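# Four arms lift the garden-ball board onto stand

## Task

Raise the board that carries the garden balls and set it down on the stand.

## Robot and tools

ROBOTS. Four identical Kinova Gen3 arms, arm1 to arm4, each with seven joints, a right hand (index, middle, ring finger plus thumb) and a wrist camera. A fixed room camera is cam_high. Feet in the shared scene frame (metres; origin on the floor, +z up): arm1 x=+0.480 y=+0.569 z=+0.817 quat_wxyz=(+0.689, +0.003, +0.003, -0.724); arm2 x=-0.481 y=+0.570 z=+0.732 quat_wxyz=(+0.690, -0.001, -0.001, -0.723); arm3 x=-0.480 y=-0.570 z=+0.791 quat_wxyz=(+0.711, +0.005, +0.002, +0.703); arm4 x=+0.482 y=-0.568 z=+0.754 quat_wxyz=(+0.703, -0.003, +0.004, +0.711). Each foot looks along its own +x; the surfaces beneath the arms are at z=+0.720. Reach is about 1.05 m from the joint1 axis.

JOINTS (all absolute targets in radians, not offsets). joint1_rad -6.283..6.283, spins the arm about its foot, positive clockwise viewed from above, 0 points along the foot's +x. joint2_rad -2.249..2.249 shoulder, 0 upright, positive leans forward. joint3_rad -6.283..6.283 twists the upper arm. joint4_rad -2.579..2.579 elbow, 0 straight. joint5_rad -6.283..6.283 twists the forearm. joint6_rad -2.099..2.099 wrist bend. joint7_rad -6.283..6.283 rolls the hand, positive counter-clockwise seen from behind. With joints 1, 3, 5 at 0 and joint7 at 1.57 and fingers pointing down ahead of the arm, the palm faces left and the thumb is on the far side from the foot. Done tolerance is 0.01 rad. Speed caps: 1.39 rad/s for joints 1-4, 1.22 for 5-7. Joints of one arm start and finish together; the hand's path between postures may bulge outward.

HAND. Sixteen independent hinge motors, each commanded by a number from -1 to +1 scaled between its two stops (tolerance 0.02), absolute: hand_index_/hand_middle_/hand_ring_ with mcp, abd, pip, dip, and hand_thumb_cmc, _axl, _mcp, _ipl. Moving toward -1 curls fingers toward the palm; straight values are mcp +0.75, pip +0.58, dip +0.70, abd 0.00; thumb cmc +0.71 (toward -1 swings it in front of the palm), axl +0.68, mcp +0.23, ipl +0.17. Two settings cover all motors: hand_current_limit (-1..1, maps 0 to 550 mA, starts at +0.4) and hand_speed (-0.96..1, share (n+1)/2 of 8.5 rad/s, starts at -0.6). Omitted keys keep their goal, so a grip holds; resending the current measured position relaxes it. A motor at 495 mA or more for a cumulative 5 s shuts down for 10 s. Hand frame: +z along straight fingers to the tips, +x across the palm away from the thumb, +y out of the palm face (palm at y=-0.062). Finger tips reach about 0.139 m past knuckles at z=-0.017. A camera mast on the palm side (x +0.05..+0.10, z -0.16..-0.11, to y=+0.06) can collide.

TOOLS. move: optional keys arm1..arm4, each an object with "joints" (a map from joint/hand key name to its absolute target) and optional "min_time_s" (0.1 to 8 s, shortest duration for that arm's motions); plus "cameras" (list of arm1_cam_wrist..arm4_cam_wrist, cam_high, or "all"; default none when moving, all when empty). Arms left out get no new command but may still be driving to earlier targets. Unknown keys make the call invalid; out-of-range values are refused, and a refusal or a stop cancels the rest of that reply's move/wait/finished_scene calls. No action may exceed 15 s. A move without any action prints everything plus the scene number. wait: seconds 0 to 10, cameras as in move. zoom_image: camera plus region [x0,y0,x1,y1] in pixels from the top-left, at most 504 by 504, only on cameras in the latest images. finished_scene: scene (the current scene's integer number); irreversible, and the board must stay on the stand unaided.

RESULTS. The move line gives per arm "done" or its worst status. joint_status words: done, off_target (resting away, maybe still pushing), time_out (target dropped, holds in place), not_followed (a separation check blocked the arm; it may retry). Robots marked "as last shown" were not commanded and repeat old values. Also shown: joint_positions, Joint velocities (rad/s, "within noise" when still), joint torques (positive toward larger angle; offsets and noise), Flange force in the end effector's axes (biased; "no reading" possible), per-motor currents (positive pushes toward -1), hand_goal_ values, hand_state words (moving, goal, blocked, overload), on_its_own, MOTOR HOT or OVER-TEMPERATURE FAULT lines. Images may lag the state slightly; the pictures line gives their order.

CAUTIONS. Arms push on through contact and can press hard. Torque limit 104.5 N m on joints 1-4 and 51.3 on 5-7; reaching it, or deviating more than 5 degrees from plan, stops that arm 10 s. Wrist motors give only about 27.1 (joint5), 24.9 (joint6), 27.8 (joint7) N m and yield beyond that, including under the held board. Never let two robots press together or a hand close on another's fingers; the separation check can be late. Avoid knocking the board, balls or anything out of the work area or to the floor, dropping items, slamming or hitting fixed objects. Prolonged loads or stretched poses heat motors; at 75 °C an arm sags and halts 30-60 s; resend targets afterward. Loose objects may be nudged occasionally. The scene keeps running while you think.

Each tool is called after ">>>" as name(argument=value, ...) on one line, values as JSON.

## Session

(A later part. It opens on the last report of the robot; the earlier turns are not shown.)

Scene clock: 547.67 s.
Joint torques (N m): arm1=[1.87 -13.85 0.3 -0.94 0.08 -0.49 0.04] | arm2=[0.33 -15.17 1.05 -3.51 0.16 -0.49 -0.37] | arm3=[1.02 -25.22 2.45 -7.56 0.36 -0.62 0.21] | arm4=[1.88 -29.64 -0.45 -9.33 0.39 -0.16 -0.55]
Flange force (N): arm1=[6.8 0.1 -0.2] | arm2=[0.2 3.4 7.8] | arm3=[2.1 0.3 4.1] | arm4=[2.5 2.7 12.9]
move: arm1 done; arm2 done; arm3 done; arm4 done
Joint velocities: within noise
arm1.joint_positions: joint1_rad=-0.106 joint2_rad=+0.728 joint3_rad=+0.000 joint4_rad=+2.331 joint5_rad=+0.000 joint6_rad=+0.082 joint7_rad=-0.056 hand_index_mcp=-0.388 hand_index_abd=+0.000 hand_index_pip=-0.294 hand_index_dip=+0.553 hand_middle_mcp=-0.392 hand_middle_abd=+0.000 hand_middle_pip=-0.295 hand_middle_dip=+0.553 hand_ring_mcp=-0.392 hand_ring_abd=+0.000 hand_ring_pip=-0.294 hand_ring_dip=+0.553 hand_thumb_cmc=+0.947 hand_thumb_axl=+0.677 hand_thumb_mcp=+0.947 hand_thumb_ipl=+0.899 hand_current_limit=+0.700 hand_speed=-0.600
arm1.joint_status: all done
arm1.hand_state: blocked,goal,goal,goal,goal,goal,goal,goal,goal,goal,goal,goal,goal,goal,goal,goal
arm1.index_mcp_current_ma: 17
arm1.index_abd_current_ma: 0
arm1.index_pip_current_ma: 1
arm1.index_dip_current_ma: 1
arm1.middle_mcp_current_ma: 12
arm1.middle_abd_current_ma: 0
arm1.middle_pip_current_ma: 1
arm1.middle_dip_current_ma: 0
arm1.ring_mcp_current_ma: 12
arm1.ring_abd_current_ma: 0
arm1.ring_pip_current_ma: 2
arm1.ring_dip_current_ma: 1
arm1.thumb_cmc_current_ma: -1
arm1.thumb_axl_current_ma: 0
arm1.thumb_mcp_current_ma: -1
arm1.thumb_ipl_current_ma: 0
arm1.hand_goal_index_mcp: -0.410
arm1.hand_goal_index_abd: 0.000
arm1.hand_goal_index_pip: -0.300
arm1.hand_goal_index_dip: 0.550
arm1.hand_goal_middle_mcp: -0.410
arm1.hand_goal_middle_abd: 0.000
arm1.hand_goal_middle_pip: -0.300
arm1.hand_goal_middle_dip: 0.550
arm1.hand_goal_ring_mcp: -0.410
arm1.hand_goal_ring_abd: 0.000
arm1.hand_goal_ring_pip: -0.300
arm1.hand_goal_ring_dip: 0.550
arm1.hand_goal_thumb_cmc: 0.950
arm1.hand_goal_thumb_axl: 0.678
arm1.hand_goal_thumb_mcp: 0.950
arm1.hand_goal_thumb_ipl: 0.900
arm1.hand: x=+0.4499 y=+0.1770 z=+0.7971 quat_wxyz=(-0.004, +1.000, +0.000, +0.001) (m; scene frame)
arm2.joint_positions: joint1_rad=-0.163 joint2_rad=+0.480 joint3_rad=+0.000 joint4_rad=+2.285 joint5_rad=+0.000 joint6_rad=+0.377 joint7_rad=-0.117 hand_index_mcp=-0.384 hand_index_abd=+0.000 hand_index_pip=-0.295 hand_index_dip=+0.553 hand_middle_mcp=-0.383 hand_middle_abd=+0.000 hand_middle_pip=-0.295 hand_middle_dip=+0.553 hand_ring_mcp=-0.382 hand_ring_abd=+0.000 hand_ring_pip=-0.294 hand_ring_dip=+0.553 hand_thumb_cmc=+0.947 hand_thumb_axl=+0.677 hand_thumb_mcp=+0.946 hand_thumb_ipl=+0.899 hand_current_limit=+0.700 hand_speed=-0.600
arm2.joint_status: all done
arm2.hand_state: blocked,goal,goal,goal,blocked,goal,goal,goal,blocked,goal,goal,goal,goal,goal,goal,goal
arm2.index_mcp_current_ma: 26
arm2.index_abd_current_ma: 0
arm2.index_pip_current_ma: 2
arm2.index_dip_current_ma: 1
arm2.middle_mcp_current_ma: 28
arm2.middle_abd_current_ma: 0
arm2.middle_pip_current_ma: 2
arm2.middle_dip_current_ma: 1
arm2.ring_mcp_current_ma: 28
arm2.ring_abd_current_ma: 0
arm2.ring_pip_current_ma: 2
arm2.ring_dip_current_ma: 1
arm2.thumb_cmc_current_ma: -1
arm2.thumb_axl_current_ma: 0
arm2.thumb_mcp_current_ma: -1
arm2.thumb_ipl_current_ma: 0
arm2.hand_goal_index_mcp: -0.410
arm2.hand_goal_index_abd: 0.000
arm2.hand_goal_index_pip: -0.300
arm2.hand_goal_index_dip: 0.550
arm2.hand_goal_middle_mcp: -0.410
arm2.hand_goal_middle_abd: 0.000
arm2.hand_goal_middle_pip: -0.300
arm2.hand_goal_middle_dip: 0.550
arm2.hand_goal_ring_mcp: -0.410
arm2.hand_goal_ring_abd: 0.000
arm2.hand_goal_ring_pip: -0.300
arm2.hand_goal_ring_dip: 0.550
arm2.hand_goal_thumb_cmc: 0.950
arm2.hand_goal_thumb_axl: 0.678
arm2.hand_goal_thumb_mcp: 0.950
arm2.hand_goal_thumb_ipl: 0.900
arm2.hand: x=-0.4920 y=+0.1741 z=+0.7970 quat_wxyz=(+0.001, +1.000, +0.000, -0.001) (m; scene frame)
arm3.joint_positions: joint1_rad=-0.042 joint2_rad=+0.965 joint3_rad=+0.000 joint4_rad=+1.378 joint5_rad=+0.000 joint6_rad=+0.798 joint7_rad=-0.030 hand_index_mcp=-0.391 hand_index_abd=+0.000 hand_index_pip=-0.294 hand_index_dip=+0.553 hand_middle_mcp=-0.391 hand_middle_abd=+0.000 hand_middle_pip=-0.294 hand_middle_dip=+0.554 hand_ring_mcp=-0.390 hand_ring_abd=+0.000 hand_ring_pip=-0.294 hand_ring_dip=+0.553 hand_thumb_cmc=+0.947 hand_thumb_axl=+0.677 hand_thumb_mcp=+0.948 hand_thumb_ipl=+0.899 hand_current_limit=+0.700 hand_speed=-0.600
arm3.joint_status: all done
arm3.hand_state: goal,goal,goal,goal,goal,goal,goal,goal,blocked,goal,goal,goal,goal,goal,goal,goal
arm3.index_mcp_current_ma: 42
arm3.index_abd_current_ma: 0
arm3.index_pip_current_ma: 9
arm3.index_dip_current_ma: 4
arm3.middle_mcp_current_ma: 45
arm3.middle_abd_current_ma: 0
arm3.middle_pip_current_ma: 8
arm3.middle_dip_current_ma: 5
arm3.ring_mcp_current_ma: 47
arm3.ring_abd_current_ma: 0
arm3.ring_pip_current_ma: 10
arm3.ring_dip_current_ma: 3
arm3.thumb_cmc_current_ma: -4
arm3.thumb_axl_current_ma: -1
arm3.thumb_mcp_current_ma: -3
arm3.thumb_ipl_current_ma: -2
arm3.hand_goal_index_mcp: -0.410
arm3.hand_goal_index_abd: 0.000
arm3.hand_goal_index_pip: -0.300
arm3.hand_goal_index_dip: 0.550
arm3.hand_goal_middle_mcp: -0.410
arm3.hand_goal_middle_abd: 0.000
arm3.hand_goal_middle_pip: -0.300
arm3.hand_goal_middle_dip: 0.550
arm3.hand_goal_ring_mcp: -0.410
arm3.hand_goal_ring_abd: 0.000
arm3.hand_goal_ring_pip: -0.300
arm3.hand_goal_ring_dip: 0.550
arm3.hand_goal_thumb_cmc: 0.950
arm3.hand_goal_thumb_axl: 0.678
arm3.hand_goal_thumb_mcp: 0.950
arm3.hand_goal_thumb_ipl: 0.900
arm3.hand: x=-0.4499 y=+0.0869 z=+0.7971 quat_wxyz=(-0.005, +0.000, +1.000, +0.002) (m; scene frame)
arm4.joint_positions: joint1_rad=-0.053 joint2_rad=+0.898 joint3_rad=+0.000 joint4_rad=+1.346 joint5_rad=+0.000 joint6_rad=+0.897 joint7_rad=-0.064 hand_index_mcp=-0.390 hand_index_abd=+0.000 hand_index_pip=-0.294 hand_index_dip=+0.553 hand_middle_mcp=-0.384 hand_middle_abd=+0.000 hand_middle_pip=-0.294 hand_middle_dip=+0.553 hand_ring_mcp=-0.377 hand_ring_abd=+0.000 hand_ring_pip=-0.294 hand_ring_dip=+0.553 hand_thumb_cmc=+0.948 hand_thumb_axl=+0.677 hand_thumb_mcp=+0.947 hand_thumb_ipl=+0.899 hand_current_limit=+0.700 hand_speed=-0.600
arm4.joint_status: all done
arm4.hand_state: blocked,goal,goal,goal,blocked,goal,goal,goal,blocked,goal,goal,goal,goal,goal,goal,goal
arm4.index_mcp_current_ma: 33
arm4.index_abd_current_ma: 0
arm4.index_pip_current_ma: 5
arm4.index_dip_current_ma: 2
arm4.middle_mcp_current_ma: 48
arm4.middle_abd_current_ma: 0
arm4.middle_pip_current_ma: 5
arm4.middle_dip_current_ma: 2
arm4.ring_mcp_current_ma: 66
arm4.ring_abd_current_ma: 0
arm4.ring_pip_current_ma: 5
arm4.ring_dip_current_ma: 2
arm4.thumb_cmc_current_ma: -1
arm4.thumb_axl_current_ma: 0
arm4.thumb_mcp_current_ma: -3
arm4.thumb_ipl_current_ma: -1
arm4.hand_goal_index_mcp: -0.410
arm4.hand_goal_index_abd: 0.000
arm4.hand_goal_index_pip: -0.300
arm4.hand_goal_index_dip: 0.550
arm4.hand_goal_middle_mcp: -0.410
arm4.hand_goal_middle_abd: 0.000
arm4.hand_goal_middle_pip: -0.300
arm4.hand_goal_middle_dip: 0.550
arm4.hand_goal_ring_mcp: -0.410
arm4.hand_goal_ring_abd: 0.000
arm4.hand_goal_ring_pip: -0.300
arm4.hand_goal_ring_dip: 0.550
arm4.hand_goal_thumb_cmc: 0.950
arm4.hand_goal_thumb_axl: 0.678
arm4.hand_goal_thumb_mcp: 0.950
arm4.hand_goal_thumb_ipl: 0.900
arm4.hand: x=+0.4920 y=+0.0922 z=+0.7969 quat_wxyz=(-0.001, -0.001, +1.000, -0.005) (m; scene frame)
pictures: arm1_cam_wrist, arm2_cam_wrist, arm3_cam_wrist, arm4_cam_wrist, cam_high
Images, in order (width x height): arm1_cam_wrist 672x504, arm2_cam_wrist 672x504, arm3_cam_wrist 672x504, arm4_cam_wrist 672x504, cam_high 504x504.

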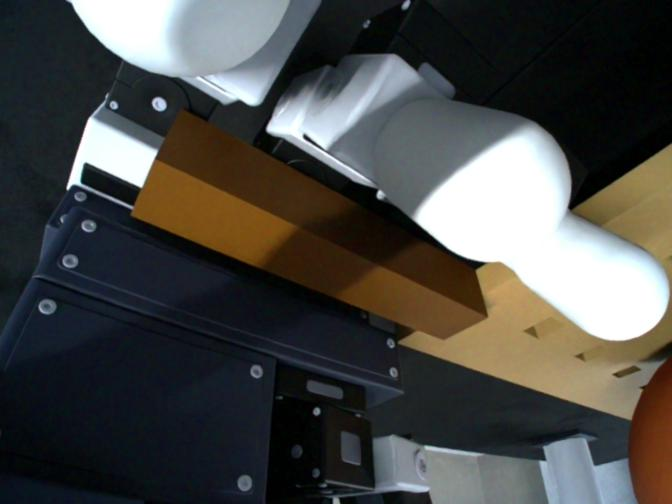

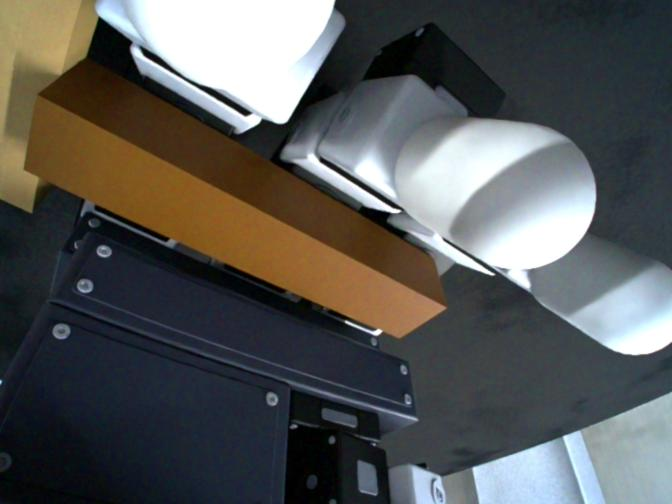

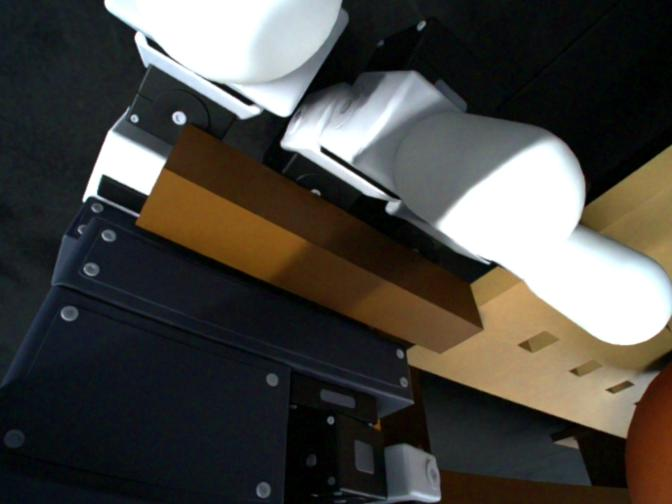

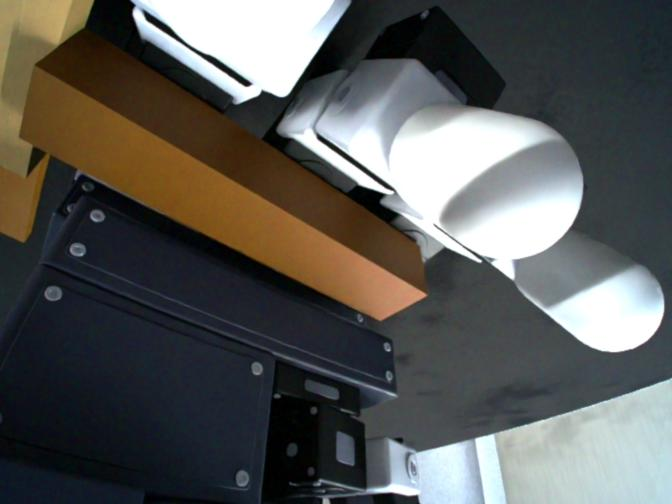

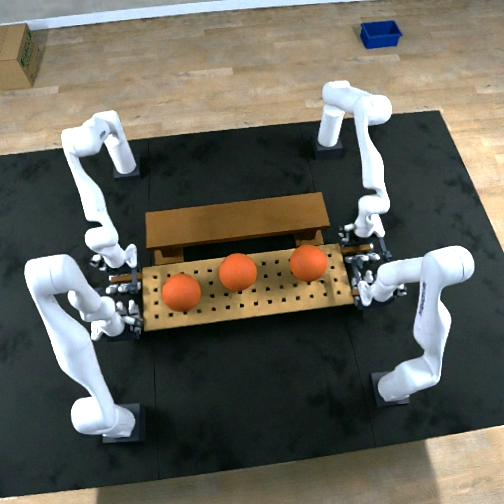

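>>> move(arm1={"joints": {"hand_index_mcp": -0.47, "hand_middle_mcp": -0.47, "hand_ring_mcp": -0.47, "hand_index_pip": -0.9, "hand_middle_pip": -0.9, "hand_ring_pip": -0.9, "hand_index_dip": -0.1, "hand_middle_dip": -0.1, "hand_ring_dip": -0.1}}, arm2={"joints": {"hand_index_mcp": -0.47, "hand_middle_mcp": -0.47, "hand_ring_mcp": -0.47, "hand_index_pip": -0.9, "hand_middle_pip": -0.9, "hand_ring_pip": -0.9, "hand_index_dip": -0.1, "hand_middle_dip": -0.1, "hand_ring_dip": -0.1}}, arm3={"joints": {"hand_index_mcp": -0.47, "hand_middle_mcp": -0.47, "hand_ring_mcp": -0.47, "hand_index_pip": -0.9, "hand_middle_pip": -0.9, "hand_ring_pip": -0.9, "hand_index_dip": -0.1, "hand_middle_dip": -0.1, "hand_ring_dip": -0.1}}, arm4={"joints": {"hand_index_mcp": -0.47, "hand_middle_mcp": -0.47, "hand_ring_mcp": -0.47, "hand_index_pip": -0.9, "hand_middle_pip": -0.9, "hand_ring_pip": -0.9, "hand_index_dip": -0.1, "hand_middle_dip": -0.1, "hand_ring_dip": -0.1}}, cameras=["all"])

Scene clock: 555.33 s.
Joint torques (N m): arm1=[1.83 -13.07 0.27 -0.03 0.04 -0.13 0.01] | arm2=[0.32 -14.94 0.99 -3.24 0.06 -0.27 -0.49] | arm3=[0.66 -24.85 2.18 -7.24 0.29 -0.43 0.15] | arm4=[1.9 -29.8 -0.29 -9.14 0.36 0.17 -0.73]
Flange force (N): arm1=[6.6 1.8 -1.6] | arm2=[-0.2 3.6 7.7] | arm3=[1.4 0.6 3.8] | arm4=[2.2 3.1 13.7]
move: arm1 off_target; arm2 off_target; arm3 off_target; arm4 off_target
Joint velocities: within noise
arm1.joint_positions: joint1_rad=-0.106 joint2_rad=+0.728 joint3_rad=+0.000 joint4_rad=+2.331 joint5_rad=+0.000 joint6_rad=+0.082 joint7_rad=-0.056 hand_index_mcp=-0.438 hand_index_abd=-0.004 hand_index_pip=-0.784 hand_index_dip=-0.017 hand_middle_mcp=-0.426 hand_middle_abd=+0.000 hand_middle_pip=-0.784 hand_middle_dip=+0.017 hand_ring_mcp=-0.428 hand_ring_abd=+0.000 hand_ring_pip=-0.783 hand_ring_dip=+0.026 hand_thumb_cmc=+0.947 hand_thumb_axl=+0.677 hand_thumb_mcp=+0.947 hand_thumb_ipl=+0.899 hand_current_limit=+0.700 hand_speed=-0.600
arm1.joint_status: hand_index_mcp off_target (ended at -0.438, target -0.470); hand_index_pip off_target (ended at -0.784, target -0.900); hand_index_dip off_target (ended at -0.017, target -0.100); hand_middle_mcp off_target (ended at -0.426, target -0.470); hand_middle_pip off_target (ended at -0.784, target -0.900); hand_middle_dip off_target (ended at +0.017, target -0.100); hand_ring_mcp off_target (ended at -0.428, target -0.470); hand_ring_pip off_target (ended at -0.783, target -0.900); hand_ring_dip off_target (ended at +0.026, target -0.100)
arm1.hand_state: blocked,goal,blocked,blocked,blocked,goal,blocked,blocked,blocked,goal,blocked,blocked,goal,goal,goal,goal
arm1.index_mcp_current_ma: 32
arm1.index_abd_current_ma: -1
arm1.index_pip_current_ma: 264
arm1.index_dip_current_ma: 150
arm1.middle_mcp_current_ma: 56
arm1.middle_abd_current_ma: 0
arm1.middle_pip_current_ma: 263
arm1.middle_dip_current_ma: 271
arm1.ring_mcp_current_ma: 51
arm1.ring_abd_current_ma: 0
arm1.ring_pip_current_ma: 269
arm1.ring_dip_current_ma: 307
arm1.thumb_cmc_current_ma: 0
arm1.thumb_axl_current_ma: 0
arm1.thumb_mcp_current_ma: -1
arm1.thumb_ipl_current_ma: 0
arm1.hand_goal_index_mcp: -0.470
arm1.hand_goal_index_abd: 0.000
arm1.hand_goal_index_pip: -0.900
arm1.hand_goal_index_dip: -0.100
arm1.hand_goal_middle_mcp: -0.470
arm1.hand_goal_middle_abd: 0.000
arm1.hand_goal_middle_pip: -0.900
arm1.hand_goal_middle_dip: -0.100
arm1.hand_goal_ring_mcp: -0.470
arm1.hand_goal_ring_abd: 0.000
arm1.hand_goal_ring_pip: -0.900
arm1.hand_goal_ring_dip: -0.100
arm1.hand_goal_thumb_cmc: 0.950
arm1.hand_goal_thumb_axl: 0.678
arm1.hand_goal_thumb_mcp: 0.950
arm1.hand_goal_thumb_ipl: 0.900
arm1.hand: x=+0.4499 y=+0.1770 z=+0.7971 quat_wxyz=(-0.004, +1.000, +0.000, +0.001) (m; scene frame)
arm2.joint_positions: joint1_rad=-0.163 joint2_rad=+0.480 joint3_rad=+0.000 joint4_rad=+2.285 joint5_rad=+0.000 joint6_rad=+0.377 joint7_rad=-0.117 hand_index_mcp=-0.422 hand_index_abd=+0.002 hand_index_pip=-0.795 hand_index_dip=-0.016 hand_middle_mcp=-0.418 hand_middle_abd=+0.000 hand_middle_pip=-0.790 hand_middle_dip=+0.017 hand_ring_mcp=-0.418 hand_ring_abd=+0.000 hand_ring_pip=-0.786 hand_ring_dip=+0.007 hand_thumb_cmc=+0.947 hand_thumb_axl=+0.677 hand_thumb_mcp=+0.946 hand_thumb_ipl=+0.899 hand_current_limit=+0.700 hand_speed=-0.600
arm2.joint_status: hand_index_mcp off_target (ended at -0.422, target -0.470); hand_index_pip off_target (ended at -0.795, target -0.900); hand_index_dip off_target (ended at -0.016, target -0.100); hand_middle_mcp off_target (ended at -0.418, target -0.470); hand_middle_pip off_target (ended at -0.790, target -0.900); hand_middle_dip off_target (ended at +0.017, target -0.100); hand_ring_mcp off_target (ended at -0.418, target -0.470); hand_ring_pip off_target (ended at -0.786, target -0.900); hand_ring_dip off_target (ended at +0.007, target -0.100)
arm2.hand_state: blocked,goal,blocked,blocked,blocked,goal,blocked,blocked,blocked,goal,blocked,blocked,goal,goal,goal,goal
arm2.index_mcp_current_ma: 72
arm2.index_abd_current_ma: 0
arm2.index_pip_current_ma: 235
arm2.index_dip_current_ma: 166
arm2.middle_mcp_current_ma: 82
arm2.middle_abd_current_ma: 0
arm2.middle_pip_current_ma: 256
arm2.middle_dip_current_ma: 287
arm2.ring_mcp_current_ma: 82
arm2.ring_abd_current_ma: 0
arm2.ring_pip_current_ma: 270
arm2.ring_dip_current_ma: 248
arm2.thumb_cmc_current_ma: -1
arm2.thumb_axl_current_ma: 0
arm2.thumb_mcp_current_ma: -1
arm2.thumb_ipl_current_ma: 0
arm2.hand_goal_index_mcp: -0.470
arm2.hand_goal_index_abd: 0.000
arm2.hand_goal_index_pip: -0.900
arm2.hand_goal_index_dip: -0.100
arm2.hand_goal_middle_mcp: -0.470
arm2.hand_goal_middle_abd: 0.000
arm2.hand_goal_middle_pip: -0.900
arm2.hand_goal_middle_dip: -0.100
arm2.hand_goal_ring_mcp: -0.470
arm2.hand_goal_ring_abd: 0.000
arm2.hand_goal_ring_pip: -0.900
arm2.hand_goal_ring_dip: -0.100
arm2.hand_goal_thumb_cmc: 0.950
arm2.hand_goal_thumb_axl: 0.678
arm2.hand_goal_thumb_mcp: 0.950
arm2.hand_goal_thumb_ipl: 0.900
arm2.hand: x=-0.4920 y=+0.1741 z=+0.7970 quat_wxyz=(+0.001, +1.000, +0.000, -0.001) (m; scene frame)
arm3.joint_positions: joint1_rad=-0.042 joint2_rad=+0.965 joint3_rad=+0.000 joint4_rad=+1.378 joint5_rad=+0.000 joint6_rad=+0.798 joint7_rad=-0.030 hand_index_mcp=-0.442 hand_index_abd=+0.000 hand_index_pip=-0.792 hand_index_dip=-0.004 hand_middle_mcp=-0.429 hand_middle_abd=+0.000 hand_middle_pip=-0.789 hand_middle_dip=+0.047 hand_ring_mcp=-0.419 hand_ring_abd=+0.000 hand_ring_pip=-0.790 hand_ring_dip=+0.019 hand_thumb_cmc=+0.947 hand_thumb_axl=+0.677 hand_thumb_mcp=+0.948 hand_thumb_ipl=+0.899 hand_current_limit=+0.700 hand_speed=-0.600
arm3.joint_status: hand_index_mcp off_target (ended at -0.442, target -0.470); hand_index_pip off_target (ended at -0.792, target -0.900); hand_index_dip off_target (ended at -0.004, target -0.100); hand_middle_mcp off_target (ended at -0.429, target -0.470); hand_middle_pip off_target (ended at -0.789, target -0.900); hand_middle_dip off_target (ended at +0.047, target -0.100); hand_ring_mcp off_target (ended at -0.419, target -0.470); hand_ring_pip off_target (ended at -0.790, target -0.900); hand_ring_dip off_target (ended at +0.019, target -0.100)
arm3.hand_state: blocked,goal,blocked,blocked,blocked,goal,blocked,blocked,blocked,goal,blocked,blocked,goal,goal,goal,goal
arm3.index_mcp_current_ma: 73
arm3.index_abd_current_ma: 0
arm3.index_pip_current_ma: 383
arm3.index_dip_current_ma: 330
arm3.middle_mcp_current_ma: 119
arm3.middle_abd_current_ma: 0
arm3.middle_pip_current_ma: 394
arm3.middle_dip_current_ma: 468
arm3.ring_mcp_current_ma: 155
arm3.ring_abd_current_ma: 0
arm3.ring_pip_current_ma: 392
arm3.ring_dip_current_ma: 439
arm3.thumb_cmc_current_ma: -4
arm3.thumb_axl_current_ma: -1
arm3.thumb_mcp_current_ma: -3
arm3.thumb_ipl_current_ma: -2
arm3.hand_goal_index_mcp: -0.470
arm3.hand_goal_index_abd: 0.000
arm3.hand_goal_index_pip: -0.900
arm3.hand_goal_index_dip: -0.100
arm3.hand_goal_middle_mcp: -0.470
arm3.hand_goal_middle_abd: 0.000
arm3.hand_goal_middle_pip: -0.900
arm3.hand_goal_middle_dip: -0.100
arm3.hand_goal_ring_mcp: -0.470
arm3.hand_goal_ring_abd: 0.000
arm3.hand_goal_ring_pip: -0.900
arm3.hand_goal_ring_dip: -0.100
arm3.hand_goal_thumb_cmc: 0.950
arm3.hand_goal_thumb_axl: 0.678
arm3.hand_goal_thumb_mcp: 0.950
arm3.hand_goal_thumb_ipl: 0.900
arm3.hand: x=-0.4499 y=+0.0870 z=+0.7971 quat_wxyz=(-0.005, +0.000, +1.000, +0.002) (m; scene frame)
arm4.joint_positions: joint1_rad=-0.053 joint2_rad=+0.898 joint3_rad=+0.000 joint4_rad=+1.346 joint5_rad=+0.000 joint6_rad=+0.897 joint7_rad=-0.064 hand_index_mcp=-0.429 hand_index_abd=+0.001 hand_index_pip=-0.794 hand_index_dip=-0.017 hand_middle_mcp=-0.418 hand_middle_abd=+0.000 hand_middle_pip=-0.790 hand_middle_dip=+0.021 hand_ring_mcp=-0.413 hand_ring_abd=+0.000 hand_ring_pip=-0.788 hand_ring_dip=+0.001 hand_thumb_cmc=+0.948 hand_thumb_axl=+0.677 hand_thumb_mcp=+0.947 hand_thumb_ipl=+0.899 hand_current_limit=+0.700 hand_speed=-0.600
arm4.joint_status: hand_index_mcp off_target (ended at -0.429, target -0.470); hand_index_pip off_target (ended at -0.794, target -0.900); hand_index_dip off_target (ended at -0.017, target -0.100); hand_middle_mcp off_target (ended at -0.418, target -0.470); hand_middle_pip off_target (ended at -0.790, target -0.900); hand_middle_dip off_target (ended at +0.021, target -0.100); hand_ring_mcp off_target (ended at -0.413, target -0.470); hand_ring_pip off_target (ended at -0.788, target -0.900); hand_ring_dip off_target (ended at +0.001, target -0.100)
arm4.hand_state: blocked,goal,blocked,blocked,blocked,goal,blocked,blocked,blocked,goal,blocked,blocked,goal,goal,goal,goal
arm4.index_mcp_current_ma: 90
arm4.index_abd_current_ma: 1
arm4.index_pip_current_ma: 317
arm4.index_dip_current_ma: 226
arm4.middle_mcp_current_ma: 126
arm4.middle_abd_current_ma: 0
arm4.middle_pip_current_ma: 336
arm4.middle_dip_current_ma: 390
arm4.ring_mcp_current_ma: 145
arm4.ring_abd_current_ma: 0
arm4.ring_pip_current_ma: 346
arm4.ring_dip_current_ma: 302
arm4.thumb_cmc_current_ma: -1
arm4.thumb_axl_current_ma: 0
arm4.thumb_mcp_current_ma: -3
arm4.thumb_ipl_current_ma: -1
arm4.hand_goal_index_mcp: -0.470
arm4.hand_goal_index_abd: 0.000
arm4.hand_goal_index_pip: -0.900
arm4.hand_goal_index_dip: -0.100
arm4.hand_goal_middle_mcp: -0.470
arm4.hand_goal_middle_abd: 0.000
arm4.hand_goal_middle_pip: -0.900
arm4.hand_goal_middle_dip: -0.100
arm4.hand_goal_ring_mcp: -0.470
arm4.hand_goal_ring_abd: 0.000
arm4.hand_goal_ring_pip: -0.900
arm4.hand_goal_ring_dip: -0.100
arm4.hand_goal_thumb_cmc: 0.950
arm4.hand_goal_thumb_axl: 0.678
arm4.hand_goal_thumb_mcp: 0.950
arm4.hand_goal_thumb_ipl: 0.900
arm4.hand: x=+0.4921 y=+0.0923 z=+0.7969 quat_wxyz=(-0.001, -0.001, +1.000, -0.005) (m; scene frame)
pictures: arm1_cam_wrist, arm2_cam_wrist, arm3_cam_wrist, arm4_cam_wrist, cam_high
Images, in order (width x height): arm1_cam_wrist 672x504, arm2_cam_wrist 672x504, arm3_cam_wrist 672x504, arm4_cam_wrist 672x504, cam_high 504x504.

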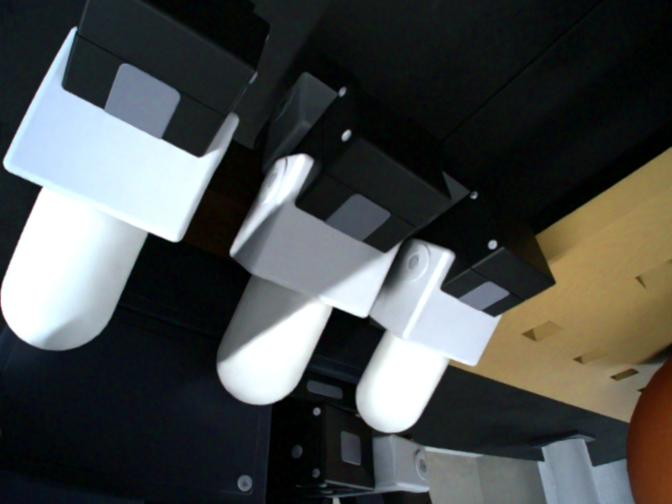

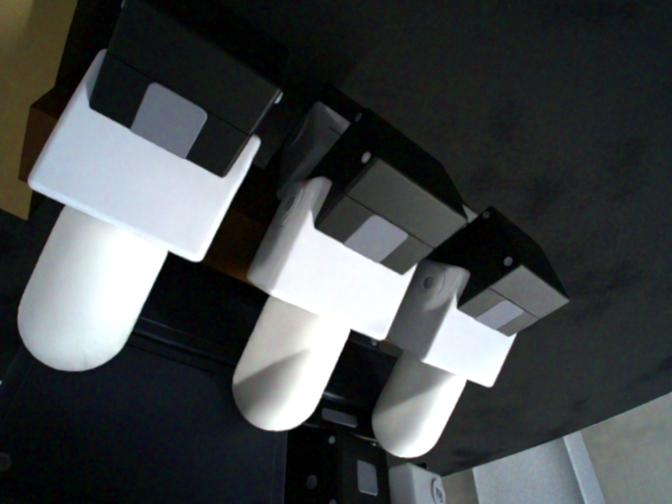

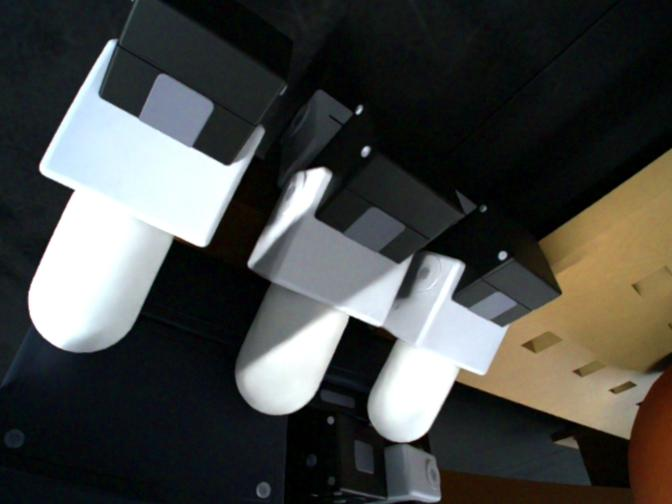

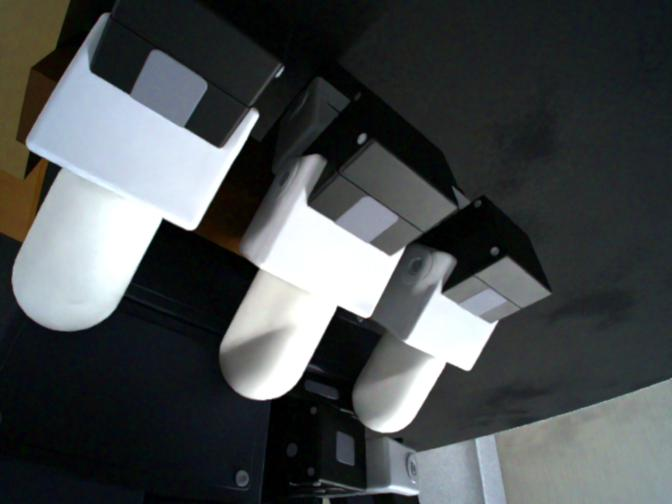

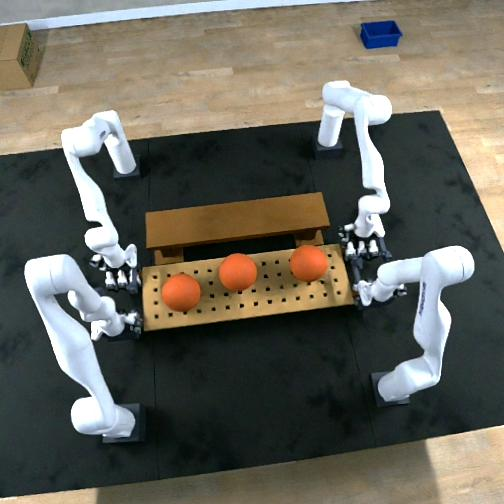

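>>> move(arm1={"joints": {"joint2_rad": 0.696, "joint4_rad": 2.3291, "joint6_rad": 0.1165, "hand_index_dip": 0.0, "hand_middle_dip": 0.0, "hand_ring_dip": 0.0}, "min_time_s": 2}, arm2={"joints": {"joint2_rad": 0.4519, "joint4_rad": 2.2752, "joint6_rad": 0.4145, "hand_index_dip": 0.0, "hand_middle_dip": 0.0, "hand_ring_dip": 0.0}, "min_time_s": 2}, arm3={"joints": {"joint2_rad": 0.9489, "joint4_rad": 1.3752, "joint6_rad": 0.8175, "hand_index_dip": 0.02, "hand_middle_dip": 0.05, "hand_ring_dip": 0.02}, "min_time_s": 2}, arm4={"joints": {"joint2_rad": 0.8834, "joint4_rad": 1.3399, "joint6_rad": 0.9183, "hand_index_dip": 0.0, "hand_middle_dip": 0.02, "hand_ring_dip": 0.0}, "min_time_s": 2}, cameras=["arm1_cam_wrist", "arm3_cam_wrist", "cam_high"])

>>> zoom_image(camera="cam_high", region=[90, 180, 400, 350])

Scene clock: 564.43 s.
Joint torques (N m): arm1=[1.91 -13.6 0.52 -1.29 0.09 -0.53 0.02] | arm2=[-0.22 -14.9 0.59 -4.08 0.41 -0.55 -0.18] | arm3=[0.95 -25.22 2.4 -7.75 0.42 -0.62 0.21] | arm4=[1.5 -29.71 -0.62 -9.64 0.35 -0.14 -0.58]
Flange force (N): arm1=[6.9 0.0 -0.6] | arm2=[-1.0 3.0 7.4] | arm3=[2.0 0.1 4.2] | arm4=[1.8 2.3 13.2]
move: arm1 off_target; arm2 off_target; arm3 done; arm4 off_target
Joint velocities: within noise
arm1.joint_positions: joint1_rad=-0.106 joint2_rad=+0.696 joint3_rad=+0.000 joint4_rad=+2.329 joint5_rad=+0.000 joint6_rad=+0.117 joint7_rad=-0.056 hand_index_mcp=-0.438 hand_index_abd=-0.004 hand_index_pip=-0.792 hand_index_dip=+0.018 hand_middle_mcp=-0.425 hand_middle_abd=+0.000 hand_middle_pip=-0.785 hand_middle_dip=+0.032 hand_ring_mcp=-0.428 hand_ring_abd=+0.000 hand_ring_pip=-0.783 hand_ring_dip=+0.038 hand_thumb_cmc=+0.947 hand_thumb_axl=+0.677 hand_thumb_mcp=+0.947 hand_thumb_ipl=+0.899 hand_current_limit=+0.700 hand_speed=-0.600
arm1.joint_status: hand_middle_dip off_target (ended at +0.032, target +0.000); hand_ring_dip off_target (ended at +0.038, target +0.000); the others done
arm1.hand_state: blocked,goal,blocked,goal,blocked,goal,blocked,blocked,blocked,goal,blocked,blocked,goal,goal,goal,goal
arm1.index_mcp_current_ma: 33
arm1.index_abd_current_ma: -1
arm1.index_pip_current_ma: 233
arm1.index_dip_current_ma: 11
arm1.middle_mcp_current_ma: 58
arm1.middle_abd_current_ma: 0
arm1.middle_pip_current_ma: 261
arm1.middle_dip_current_ma: 29
arm1.ring_mcp_current_ma: 52
arm1.ring_abd_current_ma: 0
arm1.ring_pip_current_ma: 268
arm1.ring_dip_current_ma: 39
arm1.thumb_cmc_current_ma: 0
arm1.thumb_axl_current_ma: 0
arm1.thumb_mcp_current_ma: -1
arm1.thumb_ipl_current_ma: 0
arm1.hand_goal_index_mcp: -0.470
arm1.hand_goal_index_abd: 0.000
arm1.hand_goal_index_pip: -0.900
arm1.hand_goal_index_dip: 0.000
arm1.hand_goal_middle_mcp: -0.470
arm1.hand_goal_middle_abd: 0.000
arm1.hand_goal_middle_pip: -0.900
arm1.hand_goal_middle_dip: 0.000
arm1.hand_goal_ring_mcp: -0.470
arm1.hand_goal_ring_abd: 0.000
arm1.hand_goal_ring_pip: -0.900
arm1.hand_goal_ring_dip: 0.000
arm1.hand_goal_thumb_cmc: 0.950
arm1.hand_goal_thumb_axl: 0.678
arm1.hand_goal_thumb_mcp: 0.950
arm1.hand_goal_thumb_ipl: 0.900
arm1.hand: x=+0.4499 y=+0.1766 z=+0.8071 quat_wxyz=(-0.005, +1.000, +0.000, +0.001) (m; scene frame)
arm2.joint_positions: joint1_rad=-0.163 joint2_rad=+0.452 joint3_rad=+0.000 joint4_rad=+2.275 joint5_rad=+0.000 joint6_rad=+0.414 joint7_rad=-0.117 hand_index_mcp=-0.422 hand_index_abd=+0.002 hand_index_pip=-0.795 hand_index_dip=+0.019 hand_middle_mcp=-0.418 hand_middle_abd=+0.000 hand_middle_pip=-0.790 hand_middle_dip=+0.032 hand_ring_mcp=-0.418 hand_ring_abd=+0.000 hand_ring_pip=-0.786 hand_ring_dip=+0.024 hand_thumb_cmc=+0.947 hand_thumb_axl=+0.677 hand_thumb_mcp=+0.946 hand_thumb_ipl=+0.899 hand_current_limit=+0.700 hand_speed=-0.600
arm2.joint_status: hand_middle_dip off_target (ended at +0.032, target +0.000); hand_ring_dip off_target (ended at +0.024, target +0.000); the others done
arm2.hand_state: blocked,goal,blocked,goal,blocked,goal,blocked,blocked,blocked,goal,blocked,blocked,goal,goal,goal,goal
arm2.index_mcp_current_ma: 72
arm2.index_abd_current_ma: 0
arm2.index_pip_current_ma: 235
arm2.index_dip_current_ma: 14
arm2.middle_mcp_current_ma: 82
arm2.middle_abd_current_ma: 0
arm2.middle_pip_current_ma: 256
arm2.middle_dip_current_ma: 33
arm2.ring_mcp_current_ma: 82
arm2.ring_abd_current_ma: 0
arm2.ring_pip_current_ma: 270
arm2.ring_dip_current_ma: 21
arm2.thumb_cmc_current_ma: -1
arm2.thumb_axl_current_ma: 0
arm2.thumb_mcp_current_ma: -1
arm2.thumb_ipl_current_ma: 0
arm2.hand_goal_index_mcp: -0.470
arm2.hand_goal_index_abd: 0.000
arm2.hand_goal_index_pip: -0.900
arm2.hand_goal_index_dip: 0.000
arm2.hand_goal_middle_mcp: -0.470
arm2.hand_goal_middle_abd: 0.000
arm2.hand_goal_middle_pip: -0.900
arm2.hand_goal_middle_dip: 0.000
arm2.hand_goal_ring_mcp: -0.470
arm2.hand_goal_ring_abd: 0.000
arm2.hand_goal_ring_pip: -0.900
arm2.hand_goal_ring_dip: 0.000
arm2.hand_goal_thumb_cmc: 0.950
arm2.hand_goal_thumb_axl: 0.678
arm2.hand_goal_thumb_mcp: 0.950
arm2.hand_goal_thumb_ipl: 0.900
arm2.hand: x=-0.4920 y=+0.1737 z=+0.8069 quat_wxyz=(+0.001, +1.000, +0.000, -0.001) (m; scene frame)
arm3.joint_positions: joint1_rad=-0.042 joint2_rad=+0.949 joint3_rad=+0.000 joint4_rad=+1.375 joint5_rad=+0.000 joint6_rad=+0.817 joint7_rad=-0.030 hand_index_mcp=-0.438 hand_index_abd=-0.001 hand_index_pip=-0.795 hand_index_dip=+0.032 hand_middle_mcp=-0.425 hand_middle_abd=+0.000 hand_middle_pip=-0.799 hand_middle_dip=+0.069 hand_ring_mcp=-0.418 hand_ring_abd=+0.000 hand_ring_pip=-0.793 hand_ring_dip=+0.039 hand_thumb_cmc=+0.947 hand_thumb_axl=+0.677 hand_thumb_mcp=+0.948 hand_thumb_ipl=+0.899 hand_current_limit=+0.700 hand_speed=-0.600
arm3.joint_status: all done
arm3.hand_state: blocked,goal,blocked,goal,blocked,goal,blocked,goal,blocked,goal,blocked,goal,goal,goal,goal,goal
arm3.index_mcp_current_ma: 87
arm3.index_abd_current_ma: 0
arm3.index_pip_current_ma: 369
arm3.index_dip_current_ma: 22
arm3.middle_mcp_current_ma: 132
arm3.middle_abd_current_ma: 0
arm3.middle_pip_current_ma: 352
arm3.middle_dip_current_ma: 41
arm3.ring_mcp_current_ma: 161
arm3.ring_abd_current_ma: 0
arm3.ring_pip_current_ma: 378
arm3.ring_dip_current_ma: 40
arm3.thumb_cmc_current_ma: -4
arm3.thumb_axl_current_ma: -1
arm3.thumb_mcp_current_ma: -3
arm3.thumb_ipl_current_ma: -2
arm3.hand_goal_index_mcp: -0.470
arm3.hand_goal_index_abd: 0.000
arm3.hand_goal_index_pip: -0.900
arm3.hand_goal_index_dip: 0.020
arm3.hand_goal_middle_mcp: -0.470
arm3.hand_goal_middle_abd: 0.000
arm3.hand_goal_middle_pip: -0.900
arm3.hand_goal_middle_dip: 0.050
arm3.hand_goal_ring_mcp: -0.470
arm3.hand_goal_ring_abd: 0.000
arm3.hand_goal_ring_pip: -0.900
arm3.hand_goal_ring_dip: 0.020
arm3.hand_goal_thumb_cmc: 0.950
arm3.hand_goal_thumb_axl: 0.678
arm3.hand_goal_thumb_mcp: 0.950
arm3.hand_goal_thumb_ipl: 0.900
arm3.hand: x=-0.4498 y=+0.0871 z=+0.8071 quat_wxyz=(-0.005, +0.000, +1.000, +0.002) (m; scene frame)
arm4.joint_positions: joint1_rad=-0.053 joint2_rad=+0.883 joint3_rad=+0.000 joint4_rad=+1.340 joint5_rad=+0.000 joint6_rad=+0.918 joint7_rad=-0.064 hand_index_mcp=-0.429 hand_index_abd=+0.002 hand_index_pip=-0.794 hand_index_dip=+0.016 hand_middle_mcp=-0.418 hand_middle_abd=+0.000 hand_middle_pip=-0.790 hand_middle_dip=+0.040 hand_ring_mcp=-0.413 hand_ring_abd=+0.000 hand_ring_pip=-0.788 hand_ring_dip=+0.020 hand_thumb_cmc=+0.948 hand_thumb_axl=+0.677 hand_thumb_mcp=+0.947 hand_thumb_ipl=+0.899 hand_current_limit=+0.700 hand_speed=-0.600
arm4.joint_status: hand_ring_dip off_target (ended at +0.020, target +0.000); the others done
arm4.hand_state: blocked,goal,blocked,goal,blocked,goal,blocked,goal,blocked,goal,blocked,blocked,goal,goal,goal,goal
arm4.index_mcp_current_ma: 90
arm4.index_abd_current_ma: 1
arm4.index_pip_current_ma: 317
arm4.index_dip_current_ma: 22
arm4.middle_mcp_current_ma: 126
arm4.middle_abd_current_ma: 0
arm4.middle_pip_current_ma: 336
arm4.middle_dip_current_ma: 30
arm4.ring_mcp_current_ma: 145
arm4.ring_abd_current_ma: 0
arm4.ring_pip_current_ma: 346
arm4.ring_dip_current_ma: 30
arm4.thumb_cmc_current_ma: -1
arm4.thumb_axl_current_ma: 0
arm4.thumb_mcp_current_ma: -3
arm4.thumb_ipl_current_ma: -1
arm4.hand_goal_index_mcp: -0.470
arm4.hand_goal_index_abd: 0.000
arm4.hand_goal_index_pip: -0.900
arm4.hand_goal_index_dip: 0.000
arm4.hand_goal_middle_mcp: -0.470
arm4.hand_goal_middle_abd: 0.000
arm4.hand_goal_middle_pip: -0.900
arm4.hand_goal_middle_dip: 0.020
arm4.hand_goal_ring_mcp: -0.470
arm4.hand_goal_ring_abd: 0.000
arm4.hand_goal_ring_pip: -0.900
arm4.hand_goal_ring_dip: 0.000
arm4.hand_goal_thumb_cmc: 0.950
arm4.hand_goal_thumb_axl: 0.678
arm4.hand_goal_thumb_mcp: 0.950
arm4.hand_goal_thumb_ipl: 0.900
arm4.hand: x=+0.4921 y=+0.0925 z=+0.8069 quat_wxyz=(-0.001, -0.001, +1.000, -0.005) (m; scene frame)
pictures: arm1_cam_wrist, arm3_cam_wrist, cam_high
Images, in order (width x height): arm1_cam_wrist 672x504, arm3_cam_wrist 672x504, cam_high 504x504.

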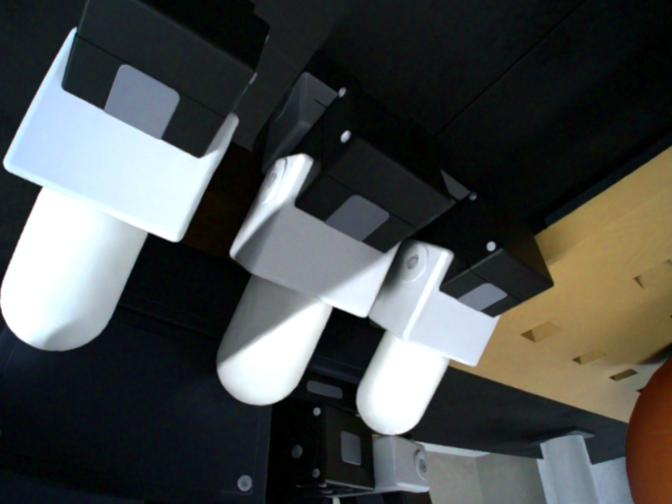

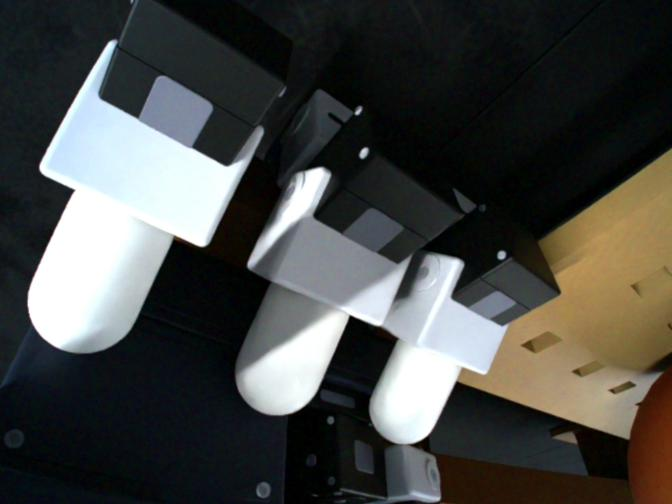

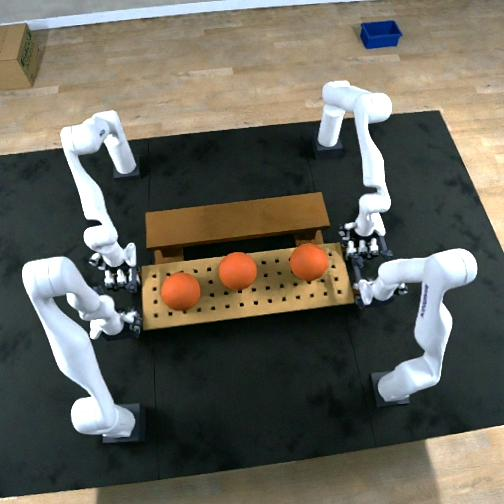

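Scaled by 1.626 from the camera's 504x504 image, which has a finer 720x720 frame.

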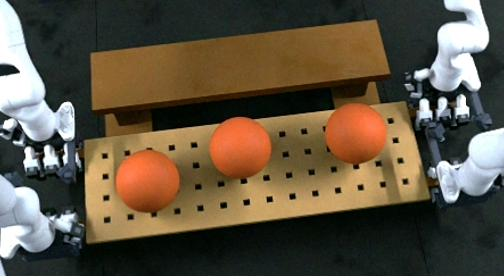

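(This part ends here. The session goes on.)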